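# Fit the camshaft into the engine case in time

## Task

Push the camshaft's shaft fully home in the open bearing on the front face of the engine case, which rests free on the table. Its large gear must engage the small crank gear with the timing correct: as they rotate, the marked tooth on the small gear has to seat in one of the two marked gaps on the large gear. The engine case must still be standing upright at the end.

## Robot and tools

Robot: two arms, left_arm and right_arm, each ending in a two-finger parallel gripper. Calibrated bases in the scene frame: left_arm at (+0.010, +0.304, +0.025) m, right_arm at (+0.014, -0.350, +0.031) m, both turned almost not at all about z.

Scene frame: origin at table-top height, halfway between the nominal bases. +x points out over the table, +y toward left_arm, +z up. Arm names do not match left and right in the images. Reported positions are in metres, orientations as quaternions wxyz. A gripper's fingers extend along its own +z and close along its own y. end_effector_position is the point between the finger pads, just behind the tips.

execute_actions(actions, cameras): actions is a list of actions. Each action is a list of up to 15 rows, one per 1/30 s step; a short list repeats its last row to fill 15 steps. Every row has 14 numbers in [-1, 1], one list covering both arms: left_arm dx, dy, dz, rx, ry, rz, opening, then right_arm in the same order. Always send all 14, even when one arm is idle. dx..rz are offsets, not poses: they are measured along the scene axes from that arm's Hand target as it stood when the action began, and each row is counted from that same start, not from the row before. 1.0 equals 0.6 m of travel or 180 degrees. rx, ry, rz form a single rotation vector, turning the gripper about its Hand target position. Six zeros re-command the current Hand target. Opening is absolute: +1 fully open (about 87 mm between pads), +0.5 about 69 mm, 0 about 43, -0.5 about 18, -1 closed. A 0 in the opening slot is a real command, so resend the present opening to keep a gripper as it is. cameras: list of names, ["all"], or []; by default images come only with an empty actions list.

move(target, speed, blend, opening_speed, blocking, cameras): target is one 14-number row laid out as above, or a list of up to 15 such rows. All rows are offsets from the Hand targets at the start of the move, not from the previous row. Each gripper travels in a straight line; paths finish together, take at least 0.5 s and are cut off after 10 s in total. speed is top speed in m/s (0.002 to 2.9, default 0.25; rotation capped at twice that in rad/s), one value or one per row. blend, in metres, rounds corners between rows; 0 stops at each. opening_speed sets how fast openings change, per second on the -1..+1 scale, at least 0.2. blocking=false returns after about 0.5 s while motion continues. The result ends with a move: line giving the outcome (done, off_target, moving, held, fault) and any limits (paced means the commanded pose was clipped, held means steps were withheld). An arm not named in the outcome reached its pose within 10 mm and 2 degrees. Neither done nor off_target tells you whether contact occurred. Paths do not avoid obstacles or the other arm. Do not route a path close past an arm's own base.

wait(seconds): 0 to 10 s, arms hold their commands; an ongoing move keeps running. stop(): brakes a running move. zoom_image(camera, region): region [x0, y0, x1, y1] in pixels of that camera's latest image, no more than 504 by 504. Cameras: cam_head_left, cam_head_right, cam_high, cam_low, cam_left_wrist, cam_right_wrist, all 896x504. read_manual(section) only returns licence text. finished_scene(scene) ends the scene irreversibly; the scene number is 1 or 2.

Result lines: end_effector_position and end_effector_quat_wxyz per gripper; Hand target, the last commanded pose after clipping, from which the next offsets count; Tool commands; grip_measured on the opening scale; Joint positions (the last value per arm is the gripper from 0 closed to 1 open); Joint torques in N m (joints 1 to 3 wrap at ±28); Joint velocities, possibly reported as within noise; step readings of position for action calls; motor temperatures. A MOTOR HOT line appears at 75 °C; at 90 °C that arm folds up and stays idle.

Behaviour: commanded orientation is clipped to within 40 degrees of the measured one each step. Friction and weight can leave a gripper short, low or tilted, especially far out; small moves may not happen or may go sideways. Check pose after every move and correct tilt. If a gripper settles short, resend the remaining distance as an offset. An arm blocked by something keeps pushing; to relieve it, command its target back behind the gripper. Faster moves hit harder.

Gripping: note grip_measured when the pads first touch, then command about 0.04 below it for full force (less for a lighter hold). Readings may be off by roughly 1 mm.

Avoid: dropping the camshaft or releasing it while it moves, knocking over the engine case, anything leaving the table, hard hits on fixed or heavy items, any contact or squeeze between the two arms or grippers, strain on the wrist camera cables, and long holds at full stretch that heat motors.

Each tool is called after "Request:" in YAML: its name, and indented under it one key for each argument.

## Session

Request:
execute_actions:
  actions: []

Scene clock: 0.00 s.
left_arm: end_effector_position=(+0.3243, +0.1781, +0.3408) grip_measured=+1.000 end_effector_quat_wxyz=(+0.476, +0.002, +0.813, -0.334) | right_arm: end_effector_position=(+0.3744, -0.1201, +0.3032) grip_measured=+0.980 end_effector_quat_wxyz=(+0.361, -0.101, +0.901, +0.218)
Joint positions: left_arm=[-0.047 1.083 1.188 -0.481 0.501 -0.422 1] | right_arm=[0.485 1.595 1.699 -0.81 -0.131 0.321 0.99]
Joint velocities: within noise
Joint torques (N m): no reading
Motor temperatures (°C): left_arm=[20 24 30 27 22 22 22] | right_arm=[22 46 27 21 19 22 20]
Heat: left arm: 30 °C; right arm: 46 °C.
Hand target: left_arm +0.3240, +0.1782, +0.3451; +0.481, +0.003, +0.811, -0.335 | right_arm +0.3745, -0.1200, +0.3122; +0.372, -0.101, +0.896, +0.222
Tool commands: left_gripper/opening=+1.0 right_gripper/opening=+1.0
camera_calibration:
cam_left_wrist: T_world_to_cam=[[-0.319943, -0.787927, 0.526125, 0.066236], [-0.946213, 0.237517, -0.219697, 0.357387], [0.0481414, -0.568117, -0.821539, 0.512299], [0, 0, 0, 1]] pos_world=[0.334693, 0.258349, 0.464542]
cam_right_wrist: T_world_to_cam=[[0.333919, -0.884478, -0.325878, -0.134568], [-0.928772, -0.367735, 0.0463957, 0.311109], [-0.160873, 0.287174, -0.944273, 0.5255], [0, 0, 0, 1]] pos_world=[0.418422, -0.155527, 0.437928]

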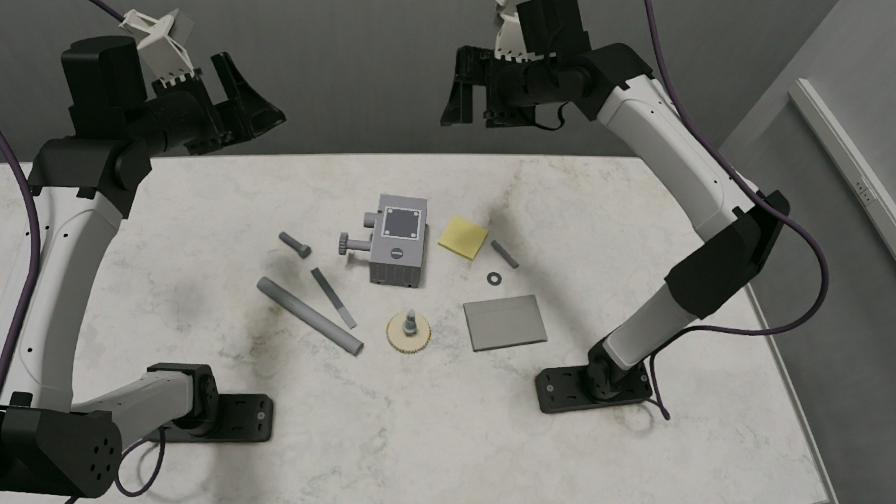

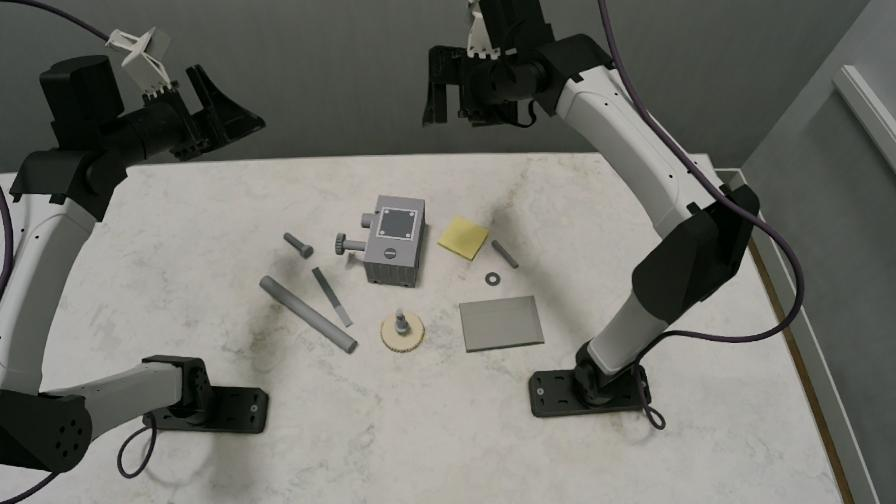

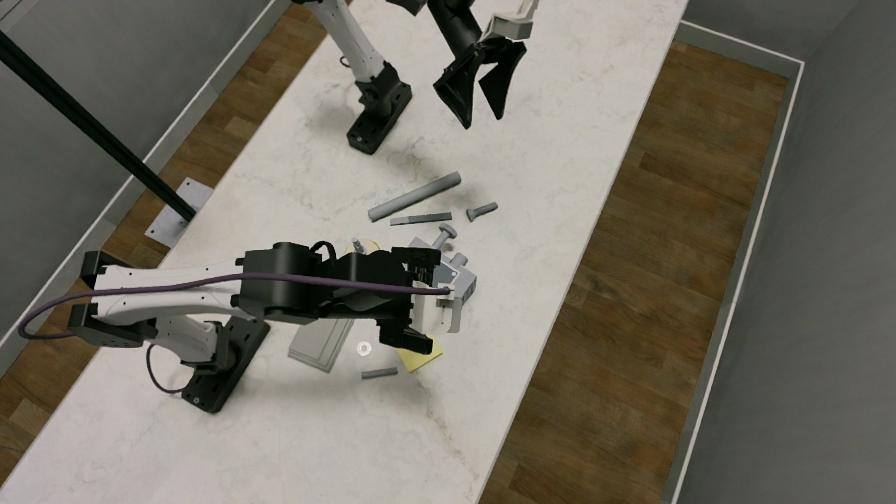

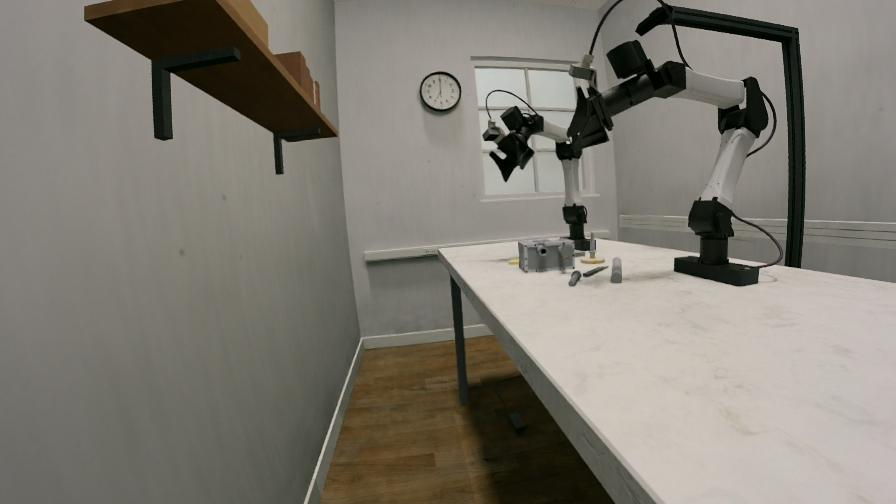

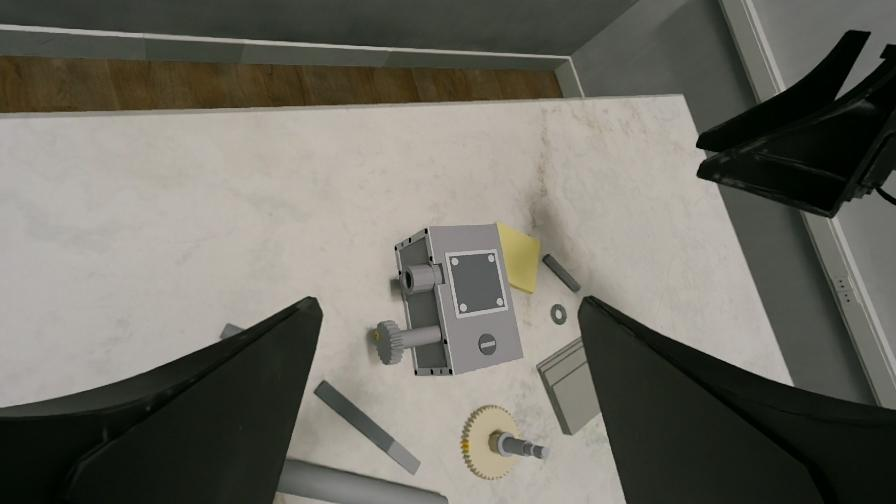

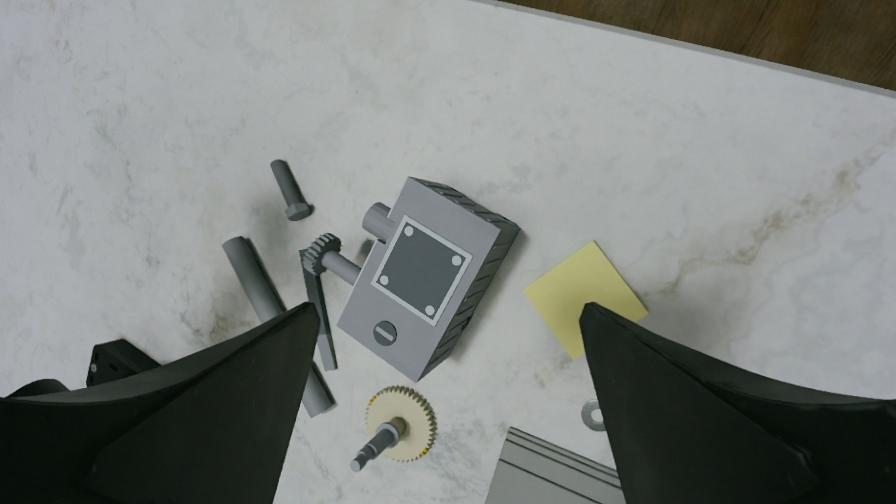

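Request:
zoom_image:
  camera: "cam_left_wrist"
  region: [360, 230, 560, 490]

Request:
zoom_image:
  camera: "cam_right_wrist"
  region: [260, 160, 500, 480]

Request:
zoom_image:
  camera: "cam_head_right"
  region: [320, 190, 460, 360]

Request:
zoom_image:
  camera: "cam_head_left"
  region: [320, 190, 460, 360]

Request:
zoom_image:
  camera: "cam_low"
  region: [500, 220, 640, 300]

Scaled by 1.938.

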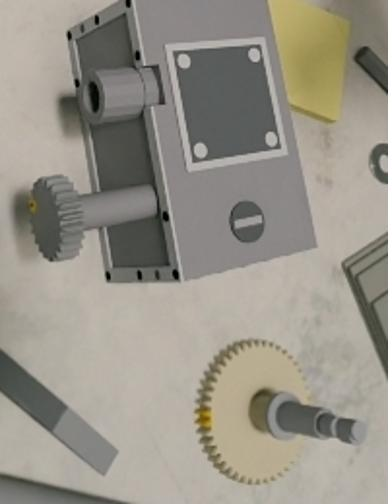

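Scaled by 1.575.

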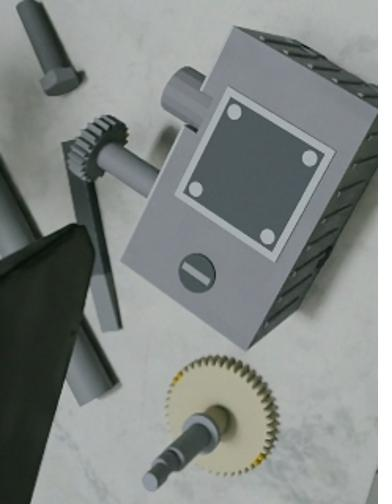

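Scaled by 2.965.

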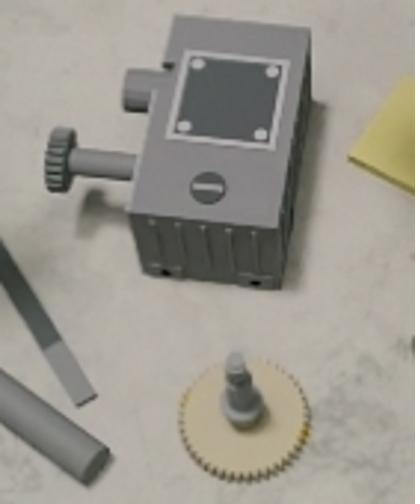

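Scaled by 2.965.

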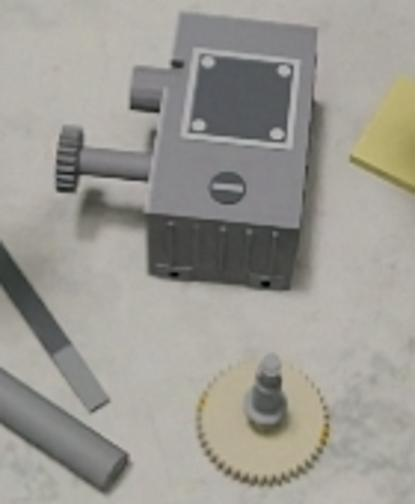

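Scaled by 3.600.

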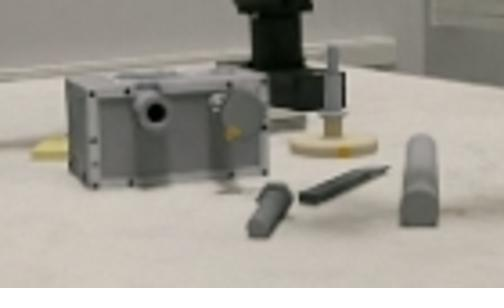

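Request:
move:
  target: [-0.123,0.037,-0.24,0.155,-0.102,-0.175,0.3,-0.2,-0.27,0,0,0,0,1]
  speed: 0.3
  cameras: ["cam_left_wrist","cam_head_right"]

Scene clock: 94.30 s.
left_arm: end_effector_position=(+0.2527, +0.2010, +0.2031) grip_measured=+0.300 end_effector_quat_wxyz=(+0.481, +0.384, +0.752, -0.237) | right_arm: end_effector_position=(+0.2568, -0.2823, +0.3130) grip_measured=+0.980 end_effector_quat_wxyz=(+0.372, -0.096, +0.896, +0.221)
Joint positions: left_arm=[0.1 0.877 0.725 -0.558 0.862 0.593 0.65] | right_arm=[-0.085 1.08 1.378 -1.118 -0.546 -0.081 0.99]
Joint torques (N m): left_arm=[0.79 -0.99 7.69 1.52 0.54 0.18] | right_arm=[-0.42 -2.77 6.04 1.4 -0.2 -0.12]
Motor temperatures (°C): left_arm=[20 24 36 33 22 22 22] | right_arm=[22 51 35 27 19 22 20]
Heat: left arm: 36 °C; right arm: 51 °C.
Hand target: left_arm +0.2501, +0.2003, +0.2011; +0.479, +0.386, +0.750, -0.244 | right_arm +0.2544, -0.2820, +0.3122; +0.371, -0.101, +0.896, +0.222
Off the commanded pose: left_arm 0.003 m, 1 deg | right_arm 0.002 m, 1 deg.
move: done
camera_calibration:
cam_left_wrist: T_world_to_cam=[[-0.801744, -0.596823, -0.031754, 0.330486], [-0.577012, 0.786789, -0.219135, 0.0501517], [0.155768, -0.157368, -0.975178, 0.33713], [0, 0, 0, 1]] pos_world=[0.241389, 0.210836, 0.350246]
Images, in order (width x height): cam_head_right 896x504, cam_left_wrist 896x504.

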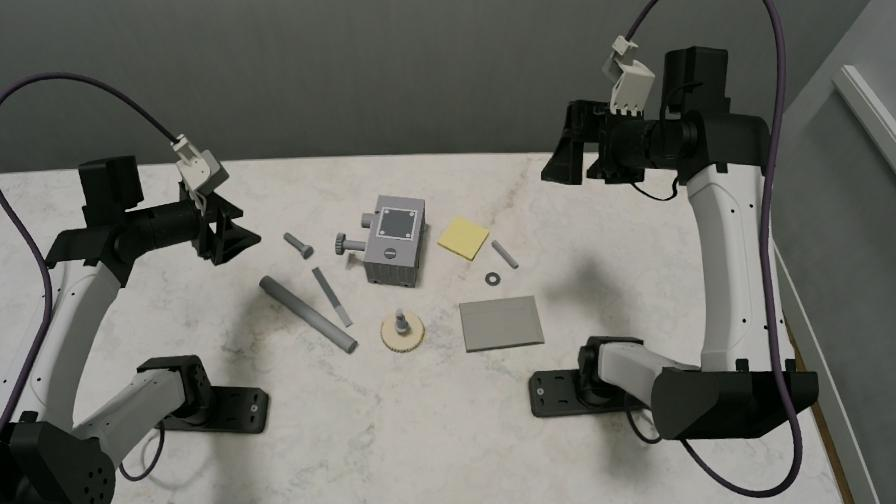

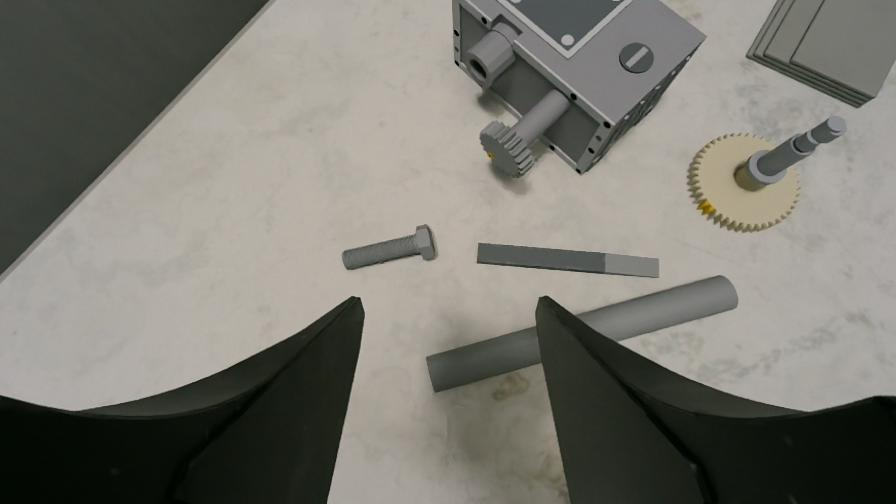

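Request:
zoom_image:
  camera: "cam_left_wrist"
  region: [440, 0, 620, 190]

Request:
zoom_image:
  camera: "cam_left_wrist"
  region: [670, 100, 860, 240]

Request:
zoom_image:
  camera: "cam_left_wrist"
  region: [470, 110, 550, 185]

Scaled by 2.653.

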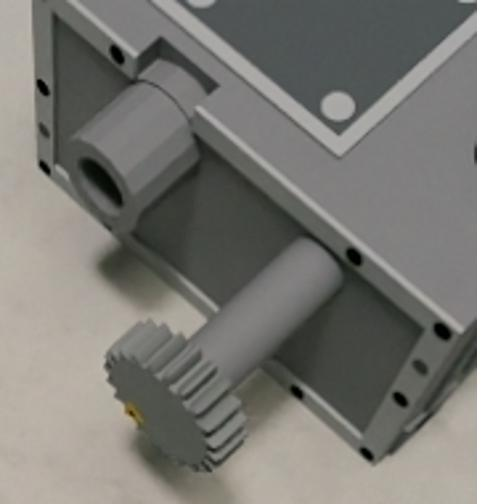

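Scaled by 2.653.

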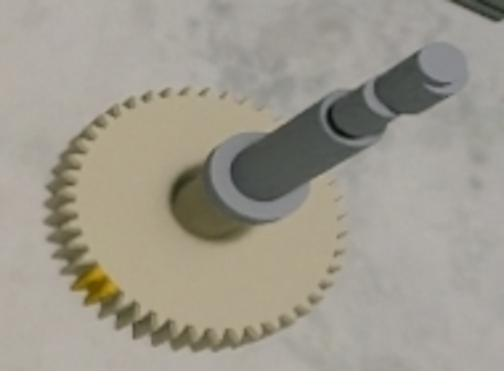

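Scaled by 6.300.

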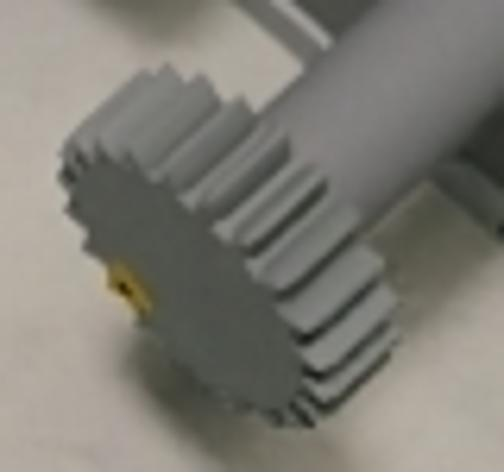

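Request:
move:
  target: [-0.272,-0.255,-0.165,0,0,0,0,0,0,0,0,0,0,0]
  speed: 0.25
  cameras: ["cam_left_wrist","cam_head_right"]

Scene clock: 136.53 s.
left_arm: end_effector_position=(+0.0855, +0.0540, +0.0921) grip_measured=+0.000 end_effector_quat_wxyz=(+0.467, +0.401, +0.752, -0.234) | right_arm: end_effector_position=(+0.2568, -0.2822, +0.3131) grip_measured=+0.000 end_effector_quat_wxyz=(+0.372, -0.096, +0.896, +0.221)
Joint positions: left_arm=[-1.568 0.801 0.24 -0.007 -0.569 -0.307 0.5] | right_arm=[-0.085 1.08 1.378 -1.118 -0.546 -0.081 0.5]
Joint torques (N m): left_arm=[-0.44 -0.27 9.7 2.11 -0.33 -0.03] | right_arm=[-0.62 -2.84 6.02 1.4 -0.2 -0.13]
Motor temperatures (°C): left_arm=[20 24 38 32 22 22 22] | right_arm=[22 44 32 28 19 22 20]
Heat: left arm: 38 °C; right arm: 44 °C.
Hand target: left_arm +0.0869, +0.0473, +0.1021; +0.478, +0.386, +0.750, -0.244 | right_arm +0.2545, -0.2820, +0.3123; +0.372, -0.101, +0.896, +0.222
Off the commanded pose: left_arm 0.012 m, 2 deg | right_arm 0.002 m, 1 deg.
move: off_target (left_arm)
camera_calibration:
cam_left_wrist: T_world_to_cam=[[-0.819004, -0.572303, -0.0412432, 0.106218], [-0.556232, 0.809536, -0.187769, 0.0390763], [0.140849, -0.130843, -0.981347, 0.232162], [0, 0, 0, 1]] pos_world=[0.0760287, 0.0595319, 0.239549]
Images, in order (width x height): cam_head_right 896x504, cam_left_wrist 896x504.

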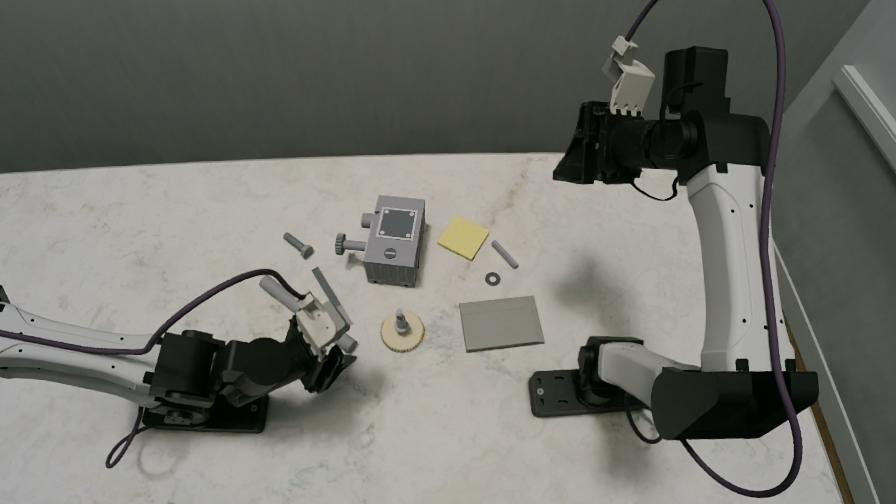

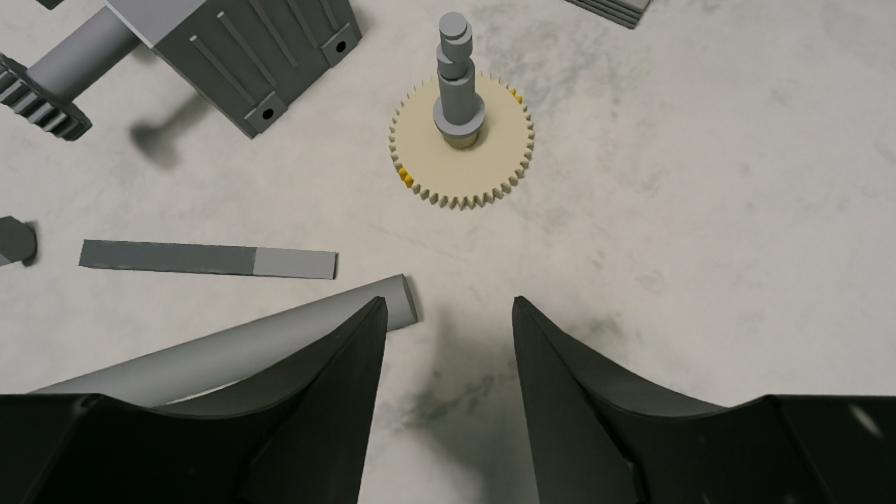

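Request:
move:
  target: [0.09,-0.13,-0.07,0,0,0,0,0,0,0,0,0,0,0]
  speed: 0.12
  cameras: ["cam_left_wrist","cam_head_right"]

Request:
zoom_image:
  camera: "cam_left_wrist"
  region: [340, 120, 580, 380]

Scene clock: 144.40 s.
left_arm: end_effector_position=(+0.1383, -0.0176, +0.0499) grip_measured=+0.000 end_effector_quat_wxyz=(+0.470, +0.390, +0.758, -0.228) | right_arm: end_effector_position=(+0.2568, -0.2822, +0.3131) grip_measured=+0.000 end_effector_quat_wxyz=(+0.372, -0.096, +0.896, +0.221)
Joint positions: left_arm=[-1.325 1.482 0.336 0.634 -0.383 -0.183 0.5] | right_arm=[-0.085 1.08 1.378 -1.118 -0.546 -0.081 0.5]
Joint torques (N m): left_arm=[0.87 -3.45 8.91 2.19 0.08 0.13] | right_arm=[-0.54 -2.82 6.01 1.42 -0.23 -0.16]
Heat: left arm: 38 °C; right arm: 44 °C.
Hand target: left_arm +0.1411, -0.0305, +0.0600; +0.479, +0.386, +0.750, -0.244 | right_arm +0.2545, -0.2820, +0.3123; +0.372, -0.101, +0.896, +0.222
Off the commanded pose: left_arm 0.017 m, 2 deg | right_arm 0.002 m, 1 deg.
move: off_target (left_arm)
camera_calibration:
cam_left_wrist: T_world_to_cam=[[-0.802527, -0.595219, -0.0408115, 0.104047], [-0.579171, 0.793656, -0.1862, 0.121382], [0.14322, -0.125794, -0.981664, 0.173686], [0, 0, 0, 1]] pos_world=[0.128926, -0.0125561, 0.197349]
Images, in order (width x height): cam_head_right 896x504, cam_left_wrist 896x504.

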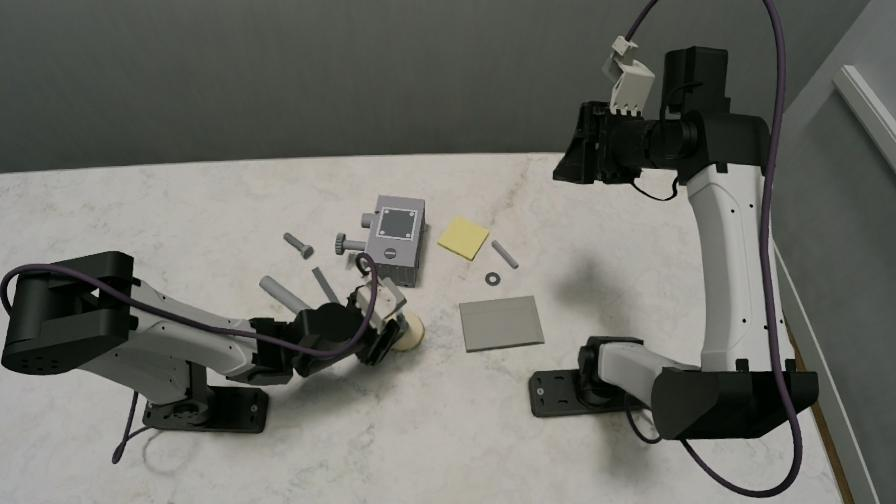

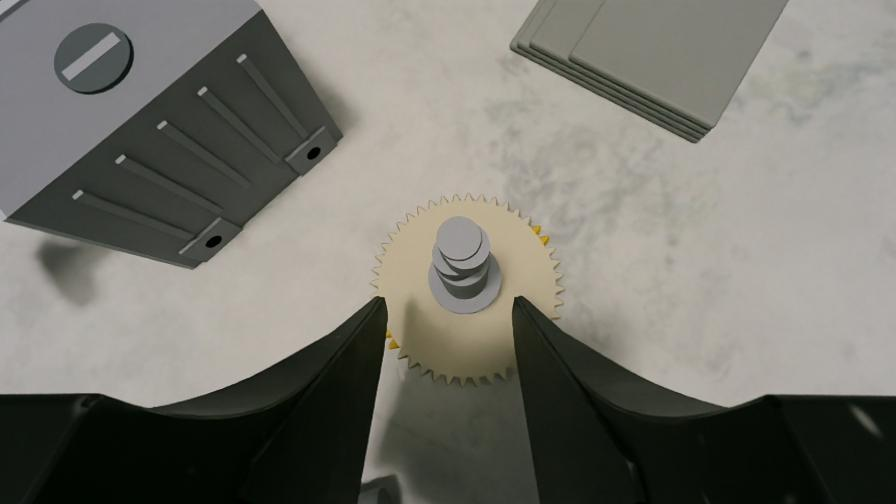

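Scaled by 1.938.

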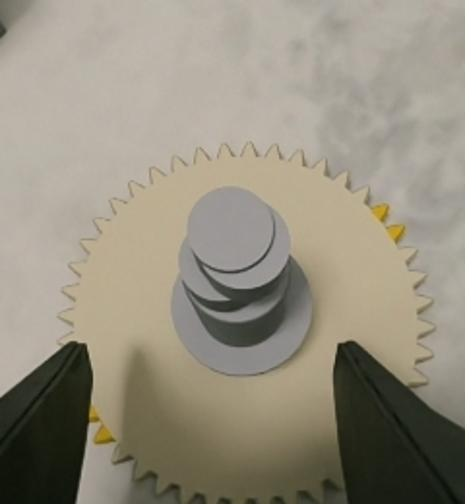

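Request:
move:
  target:
    - [0.004,-0.022,0.002,0,0,0,0,0,0,0,0,0,0,0]
    - [0.004,-0.022,0.002,0,0,0,-1,0,0,0,0,0,0,0]
  speed: 0.06
  opening_speed: 0.6
  cameras: ["cam_left_wrist"]

Request:
zoom_image:
  camera: "cam_left_wrist"
  region: [340, 120, 580, 380]

Scene clock: 152.13 s.
left_arm: end_effector_position=(+0.1411, -0.0325, +0.0528) grip_measured=-0.535 end_effector_quat_wxyz=(+0.472, +0.389, +0.757, -0.231) | right_arm: end_effector_position=(+0.2568, -0.2822, +0.3131) grip_measured=+0.000 end_effector_quat_wxyz=(+0.372, -0.096, +0.896, +0.221)
Joint positions: left_arm=[-1.325 1.532 0.39 0.637 -0.381 -0.184 0.233] | right_arm=[-0.085 1.08 1.378 -1.118 -0.546 -0.081 0.5]
Joint torques (N m): left_arm=[0.61 -3.92 8.7 2.15 0.05 0.14] | right_arm=[-0.53 -2.81 6.02 1.42 -0.23 -0.15]
Heat: left arm: 38 °C; right arm: 43 °C.
Hand target: left_arm +0.1433, -0.0438, +0.0613; +0.478, +0.386, +0.750, -0.244 | right_arm +0.2545, -0.2820, +0.3123; +0.372, -0.101, +0.896, +0.222
Off the commanded pose: left_arm 0.014 m, 2 deg | right_arm 0.002 m, 1 deg.
move: off_target (left_arm); target 2's new opening was sent with left_arm's hand 0.015 m and 2 deg from that target
camera_calibration:
cam_left_wrist: T_world_to_cam=[[-0.803645, -0.594008, -0.0361946, 0.0974447], [-0.577584, 0.793185, -0.193014, 0.135483], [0.143361, -0.134209, -0.980528, 0.173957], [0, 0, 0, 1]] pos_world=[0.131625, -0.0262335, 0.200247]
Images, in order (width x height): cam_left_wrist 896x504.

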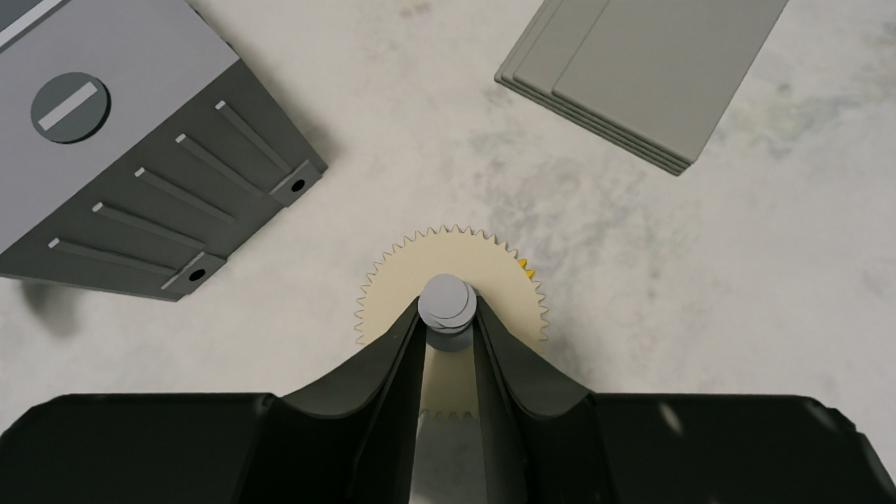

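Scaled by 1.938.

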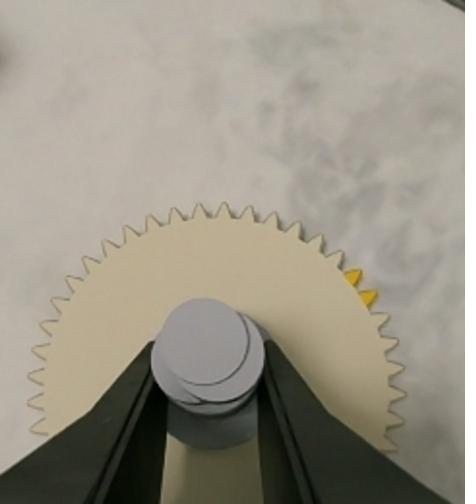

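Request:
move:
  target:
    - [0,0.01,0.217,0,0,0,-1,0,0,0,0,0,0,0]
    - [0.2,0.3,0.25,0.25,0.057,-0.098,-1,0,0,0,0,0,0,0]
    - [0.363,0.373,0.233,0.498,0.115,-0.196,-1,0,0,0,0,0,0,0]
  speed: [0.12,0.3,0.3]
  blend: [0.03,0.05,0]
  cameras: ["cam_left_wrist","cam_head_right","cam_low"]

Scene clock: 168.87 s.
left_arm: end_effector_position=(+0.3569, +0.1798, +0.1908) grip_measured=-0.535 end_effector_quat_wxyz=(-0.078, +0.755, +0.628, +0.174) | right_arm: end_effector_position=(+0.2568, -0.2822, +0.3131) grip_measured=+0.000 end_effector_quat_wxyz=(+0.372, -0.096, +0.896, +0.221)
Joint positions: left_arm=[-0.581 2.034 1.944 -1.546 -0.378 1.126 0.233] | right_arm=[-0.085 1.08 1.378 -1.118 -0.546 -0.081 0.5]
Joint torques (N m): left_arm=[-0.69 -8.73 9.85 0 -0.48 0.15] | right_arm=[-0.53 -2.84 6.01 1.4 -0.22 -0.14]
Heat: left arm: 38 °C; right arm: 42 °C.
Hand target: left_arm +0.3611, +0.1800, +0.2011; -0.140, +0.746, +0.629, +0.166 | right_arm +0.2545, -0.2820, +0.3123; +0.372, -0.101, +0.896, +0.222
Off the commanded pose: left_arm 0.011 m, 7 deg | right_arm 0.002 m, 1 deg.
joint sent to its limit (left arm) — joint 4 (wrist pitch), lower limit. The joint targets are off in orientation, not in position.
move: off_target (left_arm)
camera_calibration:
cam_left_wrist: T_world_to_cam=[[-0.970048, 0.218276, -0.106593, 0.328797], [-0.0376093, 0.298565, 0.953648, -0.204176], [0.239984, 0.929093, -0.281413, -0.0523215], [0, 0, 0, 1]] pos_world=[0.323827, 0.0378026, 0.215036]
Images, in order (width x height): cam_head_right 896x504, cam_low 896x504, cam_left_wrist 896x504.

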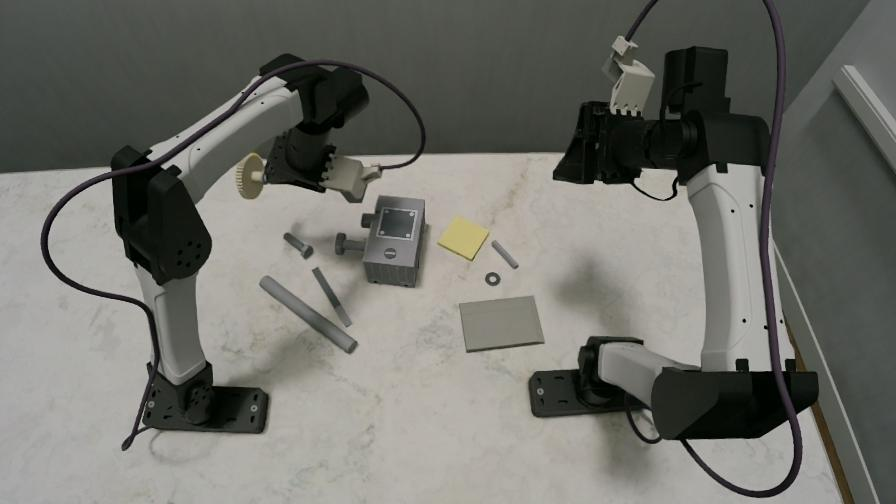

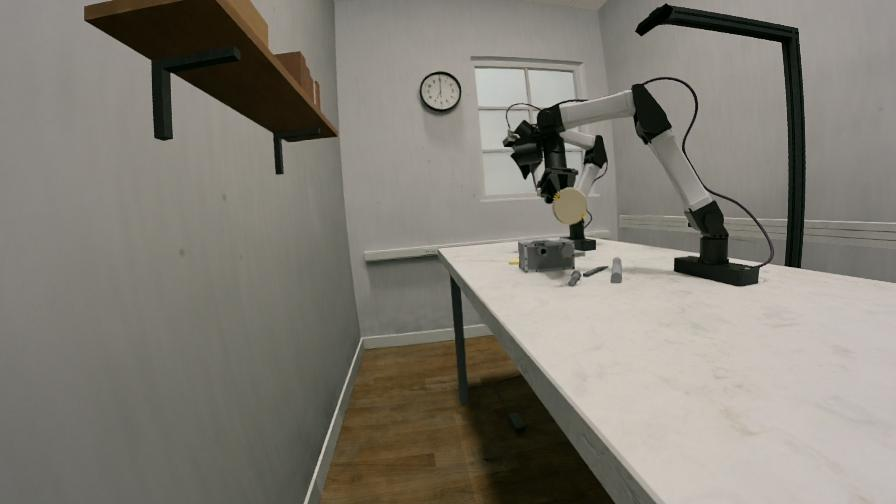

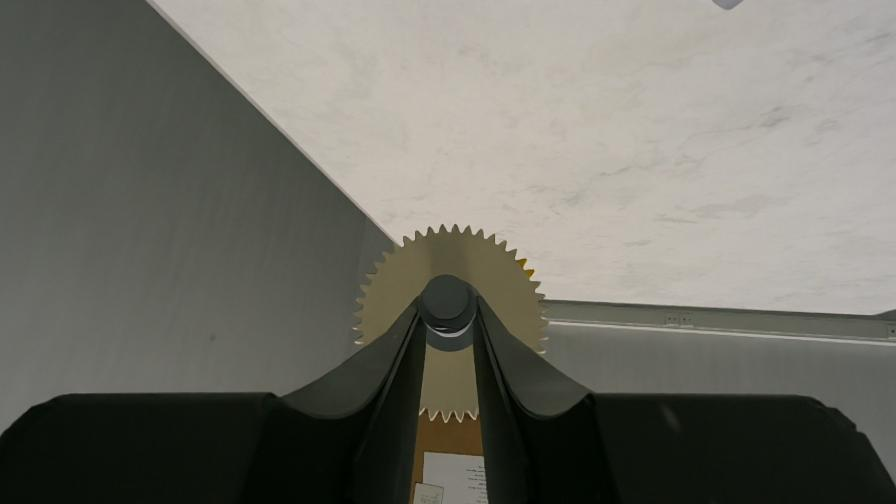

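Request:
move:
  target:
    - [-0.163,-0.073,0.02,-0.25,-0.057,0.098,-1,0,0,0,0,0,0,0]
    - [-0.363,-0.353,-0.09,-0.498,-0.115,0.196,-1,0,0,0,0,0,0,0]
    - [-0.363,-0.363,-0.23,-0.498,-0.115,0.196,-1,0,0,0,0,0,0,0]
  speed: [0.3,0.3,0.08]
  blend: [0.05,0.01,0]
  cameras: ["cam_left_wrist","cam_head_right"]

Request:
zoom_image:
  camera: "cam_head_right"
  region: [320, 250, 480, 380]

Scene clock: 196.67 s.
left_arm: end_effector_position=(+0.1411, -0.0332, +0.0562) grip_measured=-0.535 end_effector_quat_wxyz=(+0.461, +0.398, +0.757, -0.236) | right_arm: end_effector_position=(+0.2568, -0.2822, +0.3131) grip_measured=+0.000 end_effector_quat_wxyz=(+0.372, -0.096, +0.896, +0.221)
Joint positions: left_arm=[-1.307 1.506 0.406 0.586 -0.339 -0.174 0.233] | right_arm=[-0.085 1.08 1.378 -1.118 -0.546 -0.081 0.5]
Joint torques (N m): left_arm=[-0.44 -4.37 5.91 2.49 -0.26 0.04] | right_arm=[-0.54 -2.77 6.06 1.42 -0.22 -0.14]
Motor temperatures (°C): left_arm=[20 30 38 31 22 22 23] | right_arm=[22 41 32 28 19 22 20]
Heat: left arm: 38 °C; right arm: 41 °C.
Hand target: left_arm +0.1434, -0.0378, +0.0631; +0.478, +0.386, +0.750, -0.244 | right_arm +0.2545, -0.2820, +0.3123; +0.372, -0.101, +0.896, +0.222
Off the commanded pose: left_arm 0.009 m, 3 deg | right_arm 0.002 m, 1 deg.
move: off_target (left_arm)
camera_calibration:
cam_left_wrist: T_world_to_cam=[[-0.817626, -0.574989, -0.0295923, 0.0993125], [-0.56193, 0.80814, -0.17648, 0.13409], [0.125389, -0.127666, -0.983859, 0.180044], [0, 0, 0, 1]] pos_world=[0.133974, -0.0282741, 0.203741]
Images, in order (width x height): cam_head_right 896x504, cam_left_wrist 896x504.

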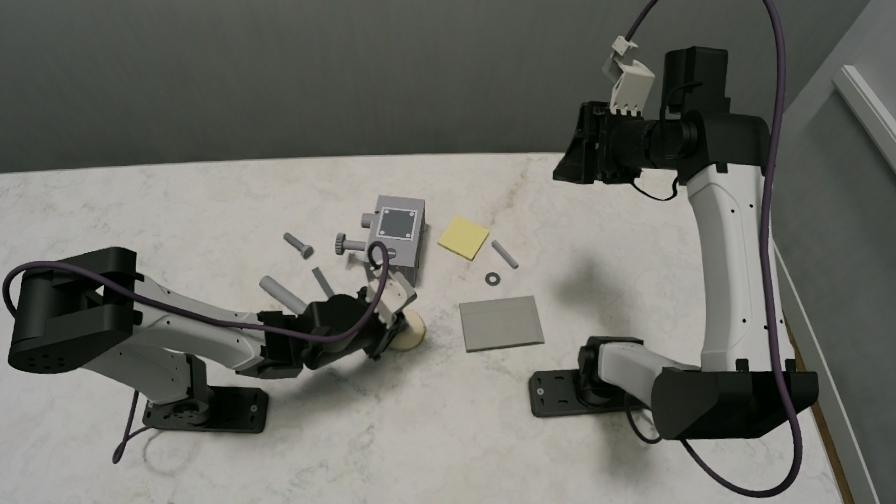

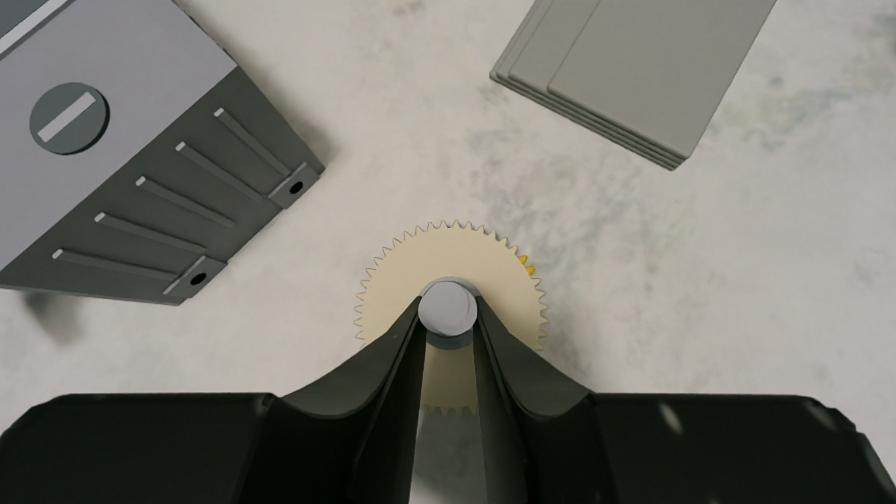

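Scaled by 3.150.

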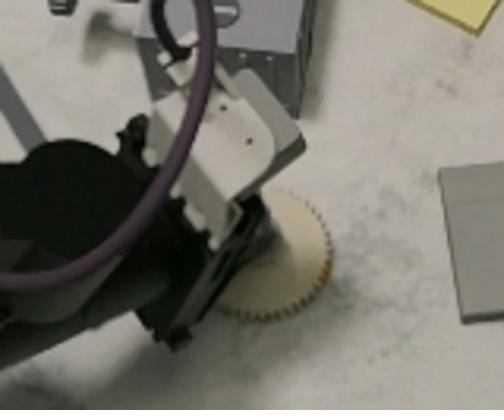

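Request:
move:
  target:
    - [0,0,-0.008,0,0,0,-1,0,0,0,0,0,0,0]
    - [0,0,-0.006,0,0,0,-0.1,0,0,0,0,0,0,0]
    - [-0.09,0.13,0.04,0,0,0,-0.1,0,0,0,0,0,0,0]
    - [-0.09,0.13,0.0,-0.095,-0.068,0,-0.1,0,0,0,0,0,0,0]
  speed: 0.12
  opening_speed: 1
  cameras: ["cam_left_wrist","cam_head_right"]

Scene clock: 210.73 s.
left_arm: end_effector_position=(+0.0884, +0.0369, +0.0628) grip_measured=-0.100 end_effector_quat_wxyz=(+0.578, +0.335, +0.701, -0.250) | right_arm: end_effector_position=(+0.2568, -0.2822, +0.3131) grip_measured=+0.000 end_effector_quat_wxyz=(+0.372, -0.096, +0.896, +0.221)
Joint positions: left_arm=[-1.736 1.459 0.002 1.123 -0.889 -0.226 0.45] | right_arm=[-0.085 1.08 1.378 -1.118 -0.546 -0.081 0.5]
Joint torques (N m): left_arm=[-0.46 -2.02 3.44 2.11 -0.27 0.09] | right_arm=[-0.51 -2.84 6.08 1.41 -0.23 -0.14]
Heat: left arm: 37 °C; right arm: 40 °C.
Hand target: left_arm +0.0894, +0.0403, +0.0631; +0.607, +0.335, +0.650, -0.310 | right_arm +0.2545, -0.2820, +0.3123; +0.372, -0.101, +0.896, +0.222
Off the commanded pose: left_arm 0.003 m, 10 deg | right_arm 0.002 m, 1 deg.
joint sent to its limit (left arm) — joint 3 (elbow), lower limit, where the elbow is as bent as it goes. The joint targets are off in orientation, not in position.
move: off_target (left_arm)
camera_calibration:
cam_left_wrist: T_world_to_cam=[[-0.751897, -0.657057, -0.0540907, 0.0955042], [-0.574476, 0.693225, -0.43522, 0.0706309], [0.323461, -0.296167, -0.898698, 0.185472], [0, 0, 0, 1]] pos_world=[0.052392, 0.0687194, 0.202589]
Images, in order (width x height): cam_head_right 896x504, cam_left_wrist 896x504.

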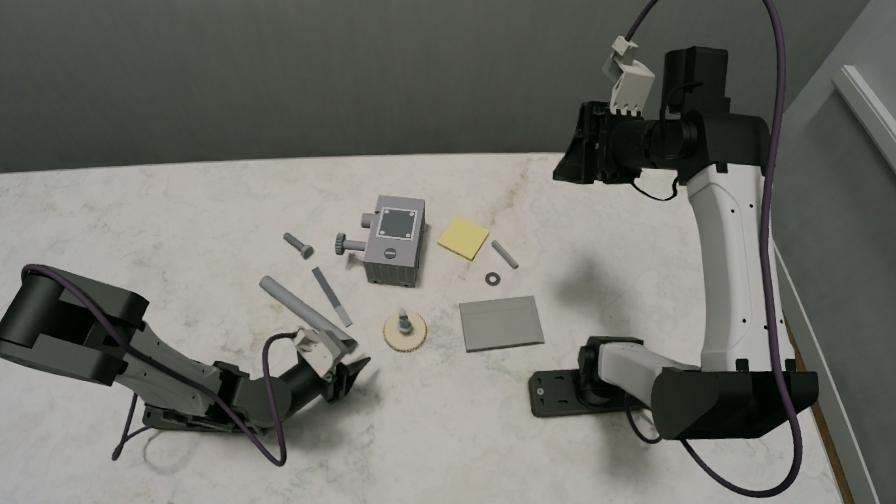

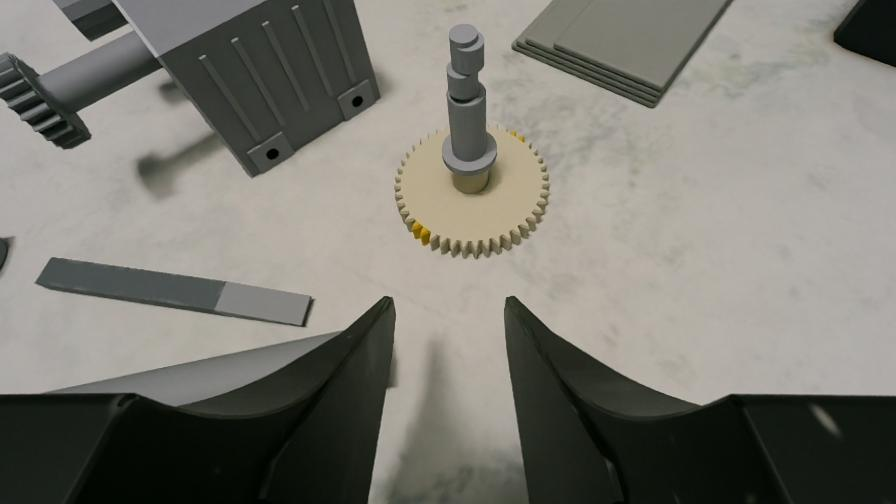

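Request:
move:
  target: [0.06,-0.083,0.0,0,0,0,-0.1,0,0,0,0,0,0,0]
  speed: 0.12
  cameras: ["cam_left_wrist"]

Scene clock: 215.77 s.
left_arm: end_effector_position=(+0.1251, +0.0034, +0.0464) grip_measured=-0.100 end_effector_quat_wxyz=(+0.571, +0.362, +0.689, -0.261) | right_arm: end_effector_position=(+0.2568, -0.2822, +0.3131) grip_measured=+0.000 end_effector_quat_wxyz=(+0.372, -0.096, +0.896, +0.221)
Joint positions: left_arm=[-1.455 1.821 0.076 1.493 -0.564 -0.081 0.45] | right_arm=[-0.085 1.08 1.378 -1.118 -0.546 -0.081 0.5]
Joint torques (N m): left_arm=[0.85 -3.54 4.23 2.84 0.1 0.07] | right_arm=[-0.49 -2.84 6.01 1.4 -0.23 -0.15]
Heat: left arm: 36 °C; right arm: 40 °C.
Hand target: left_arm +0.1253, -0.0096, +0.0631; +0.607, +0.335, +0.650, -0.310 | right_arm +0.2545, -0.2820, +0.3123; +0.372, -0.101, +0.896, +0.222
Off the commanded pose: left_arm 0.021 m, 9 deg | right_arm 0.002 m, 1 deg.
joint sent to its limit (left arm) — joint 4 (wrist pitch), upper limit. The joint targets are off in orientation, not in position.
move: off_target (left_arm)
camera_calibration:
cam_left_wrist: T_world_to_cam=[[-0.789979, -0.60884, -0.0724389, 0.105719], [-0.525732, 0.733416, -0.430937, 0.101226], [0.3155, -0.302347, -0.89947, 0.15], [0, 0, 0, 1]] pos_world=[0.0894087, 0.0354777, 0.186201]
Images, in order (width x height): cam_left_wrist 896x504.

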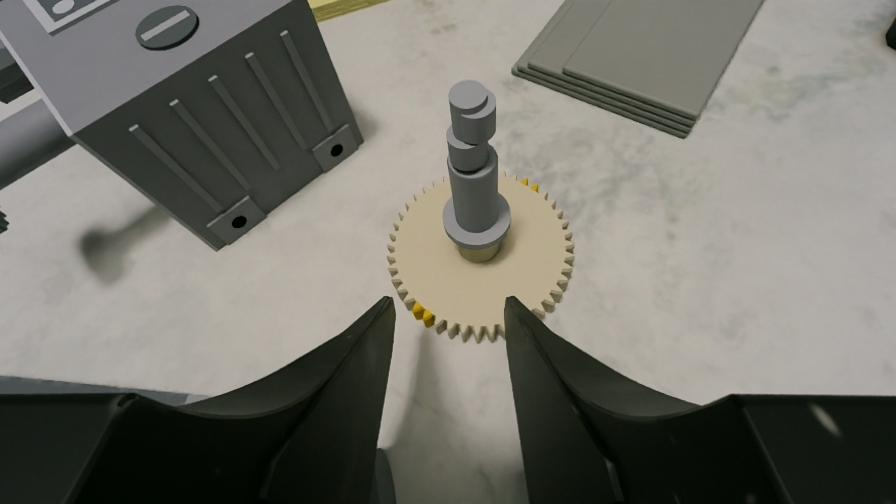

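Request:
move:
  target: [0.029,-0.062,0.013,0,0,0,-0.1,0,0,0,0,0,0,0]
  speed: 0.08
  cameras: ["cam_left_wrist"]

Scene clock: 221.17 s.
left_arm: end_effector_position=(+0.1417, -0.0344, +0.0530) grip_measured=-0.100 end_effector_quat_wxyz=(+0.583, +0.357, +0.676, -0.273) | right_arm: end_effector_position=(+0.2568, -0.2822, +0.3131) grip_measured=+0.000 end_effector_quat_wxyz=(+0.372, -0.096, +0.896, +0.221)
Joint positions: left_arm=[-1.389 1.9 0.213 1.493 -0.493 -0.045 0.45] | right_arm=[-0.085 1.08 1.378 -1.118 -0.546 -0.081 0.5]
Joint torques (N m): left_arm=[0.79 -4.37 4.78 2.88 0.19 0.07] | right_arm=[-0.57 -2.76 6 1.41 -0.23 -0.14]
Motor temperatures (°C): left_arm=[20 28 36 36 22 22 22] | right_arm=[22 40 31 29 19 22 20]
Heat: left arm: 36 °C; right arm: 40 °C.
Hand target: left_arm +0.1427, -0.0467, +0.0708; +0.607, +0.335, +0.650, -0.310 | right_arm +0.2545, -0.2820, +0.3123; +0.372, -0.101, +0.896, +0.222
Off the commanded pose: left_arm 0.022 m, 6 deg | right_arm 0.002 m, 1 deg.
joint sent to its limit (left arm) — joint 4 (wrist pitch), upper limit. The joint targets still meet the commanded pose.
move: off_target (left_arm)
camera_calibration:
cam_left_wrist: T_world_to_cam=[[-0.79501, -0.603245, -0.0636711, 0.0966836], [-0.509727, 0.721264, -0.468995, 0.139919], [0.328843, -0.340401, -0.880903, 0.135079], [0, 0, 0, 1]] pos_world=[0.103765, 0.00338634, 0.190768]
Images, in order (width x height): cam_left_wrist 896x504.

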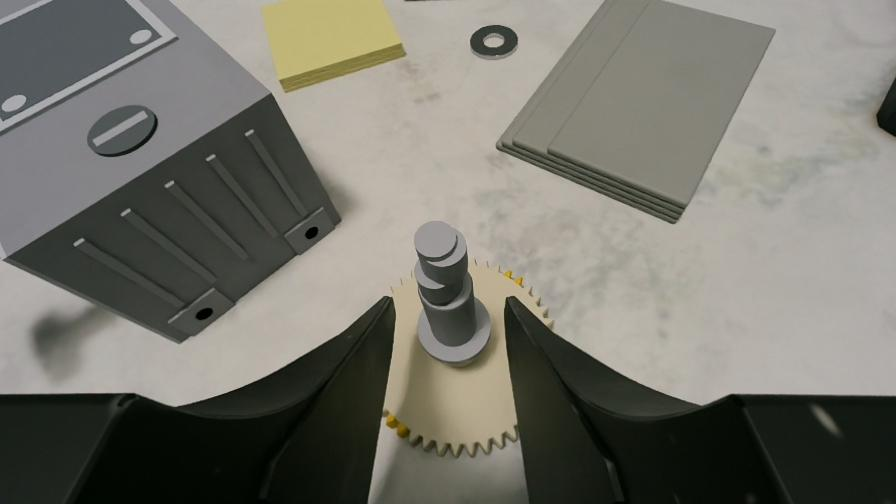

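Request:
move:
  target:
    - [0,0,0,0,0,0.111,-0.1,0,0,0,0,0,0,0]
    - [0,0,0,0,0,0.111,-1,0,0,0,0,0,0,0]
  speed: 0.1
  opening_speed: 0.6
  cameras: ["cam_left_wrist"]

Scene clock: 235.77 s.
left_arm: end_effector_position=(+0.1444, -0.0414, +0.0682) grip_measured=-0.538 end_effector_quat_wxyz=(+0.650, +0.228, +0.699, -0.191) | right_arm: end_effector_position=(+0.2568, -0.2822, +0.3131) grip_measured=+0.000 end_effector_quat_wxyz=(+0.372, -0.096, +0.896, +0.221)
Joint positions: left_arm=[-1.566 1.97 0.373 1.445 -0.995 -0.098 0.231] | right_arm=[-0.085 1.08 1.378 -1.118 -0.546 -0.081 0.5]
Joint torques (N m): left_arm=[-0.36 -5.16 5.22 1.93 -0.12 -0.06] | right_arm=[-0.49 -2.89 6.05 1.4 -0.23 -0.14]
Heat: left arm: 37 °C; right arm: 40 °C.
Hand target: left_arm +0.1428, -0.0467, +0.0709; +0.652, +0.217, +0.698, -0.200 | right_arm +0.2545, -0.2820, +0.3123; +0.372, -0.101, +0.896, +0.222
Off the commanded pose: left_arm 0.006 m, 2 deg | right_arm 0.002 m, 1 deg.
move: done
camera_calibration:
cam_left_wrist: T_world_to_cam=[[-0.556371, -0.82971, -0.0450937, 0.0504513], [-0.682162, 0.487071, -0.545359, 0.173837], [0.474454, -0.272661, -0.836989, 0.124022], [0, 0, 0, 1]] pos_world=[0.087812, -0.00899515, 0.200884]
Images, in order (width x height): cam_left_wrist 896x504.

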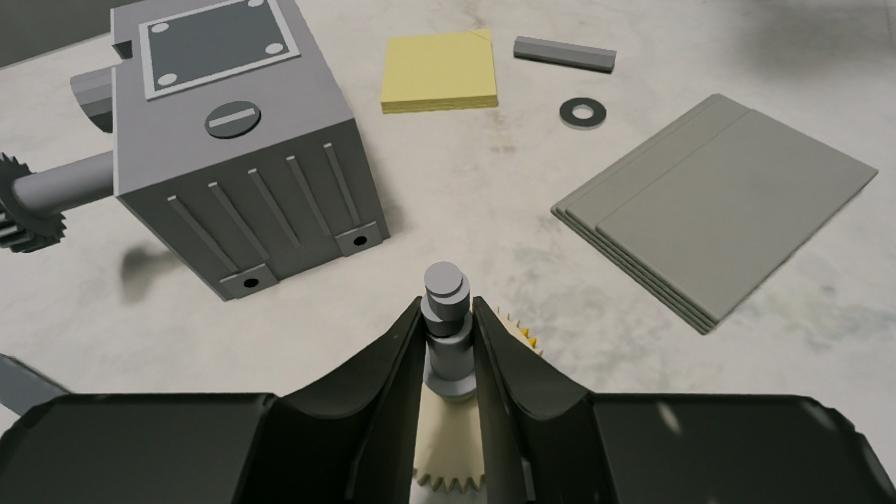

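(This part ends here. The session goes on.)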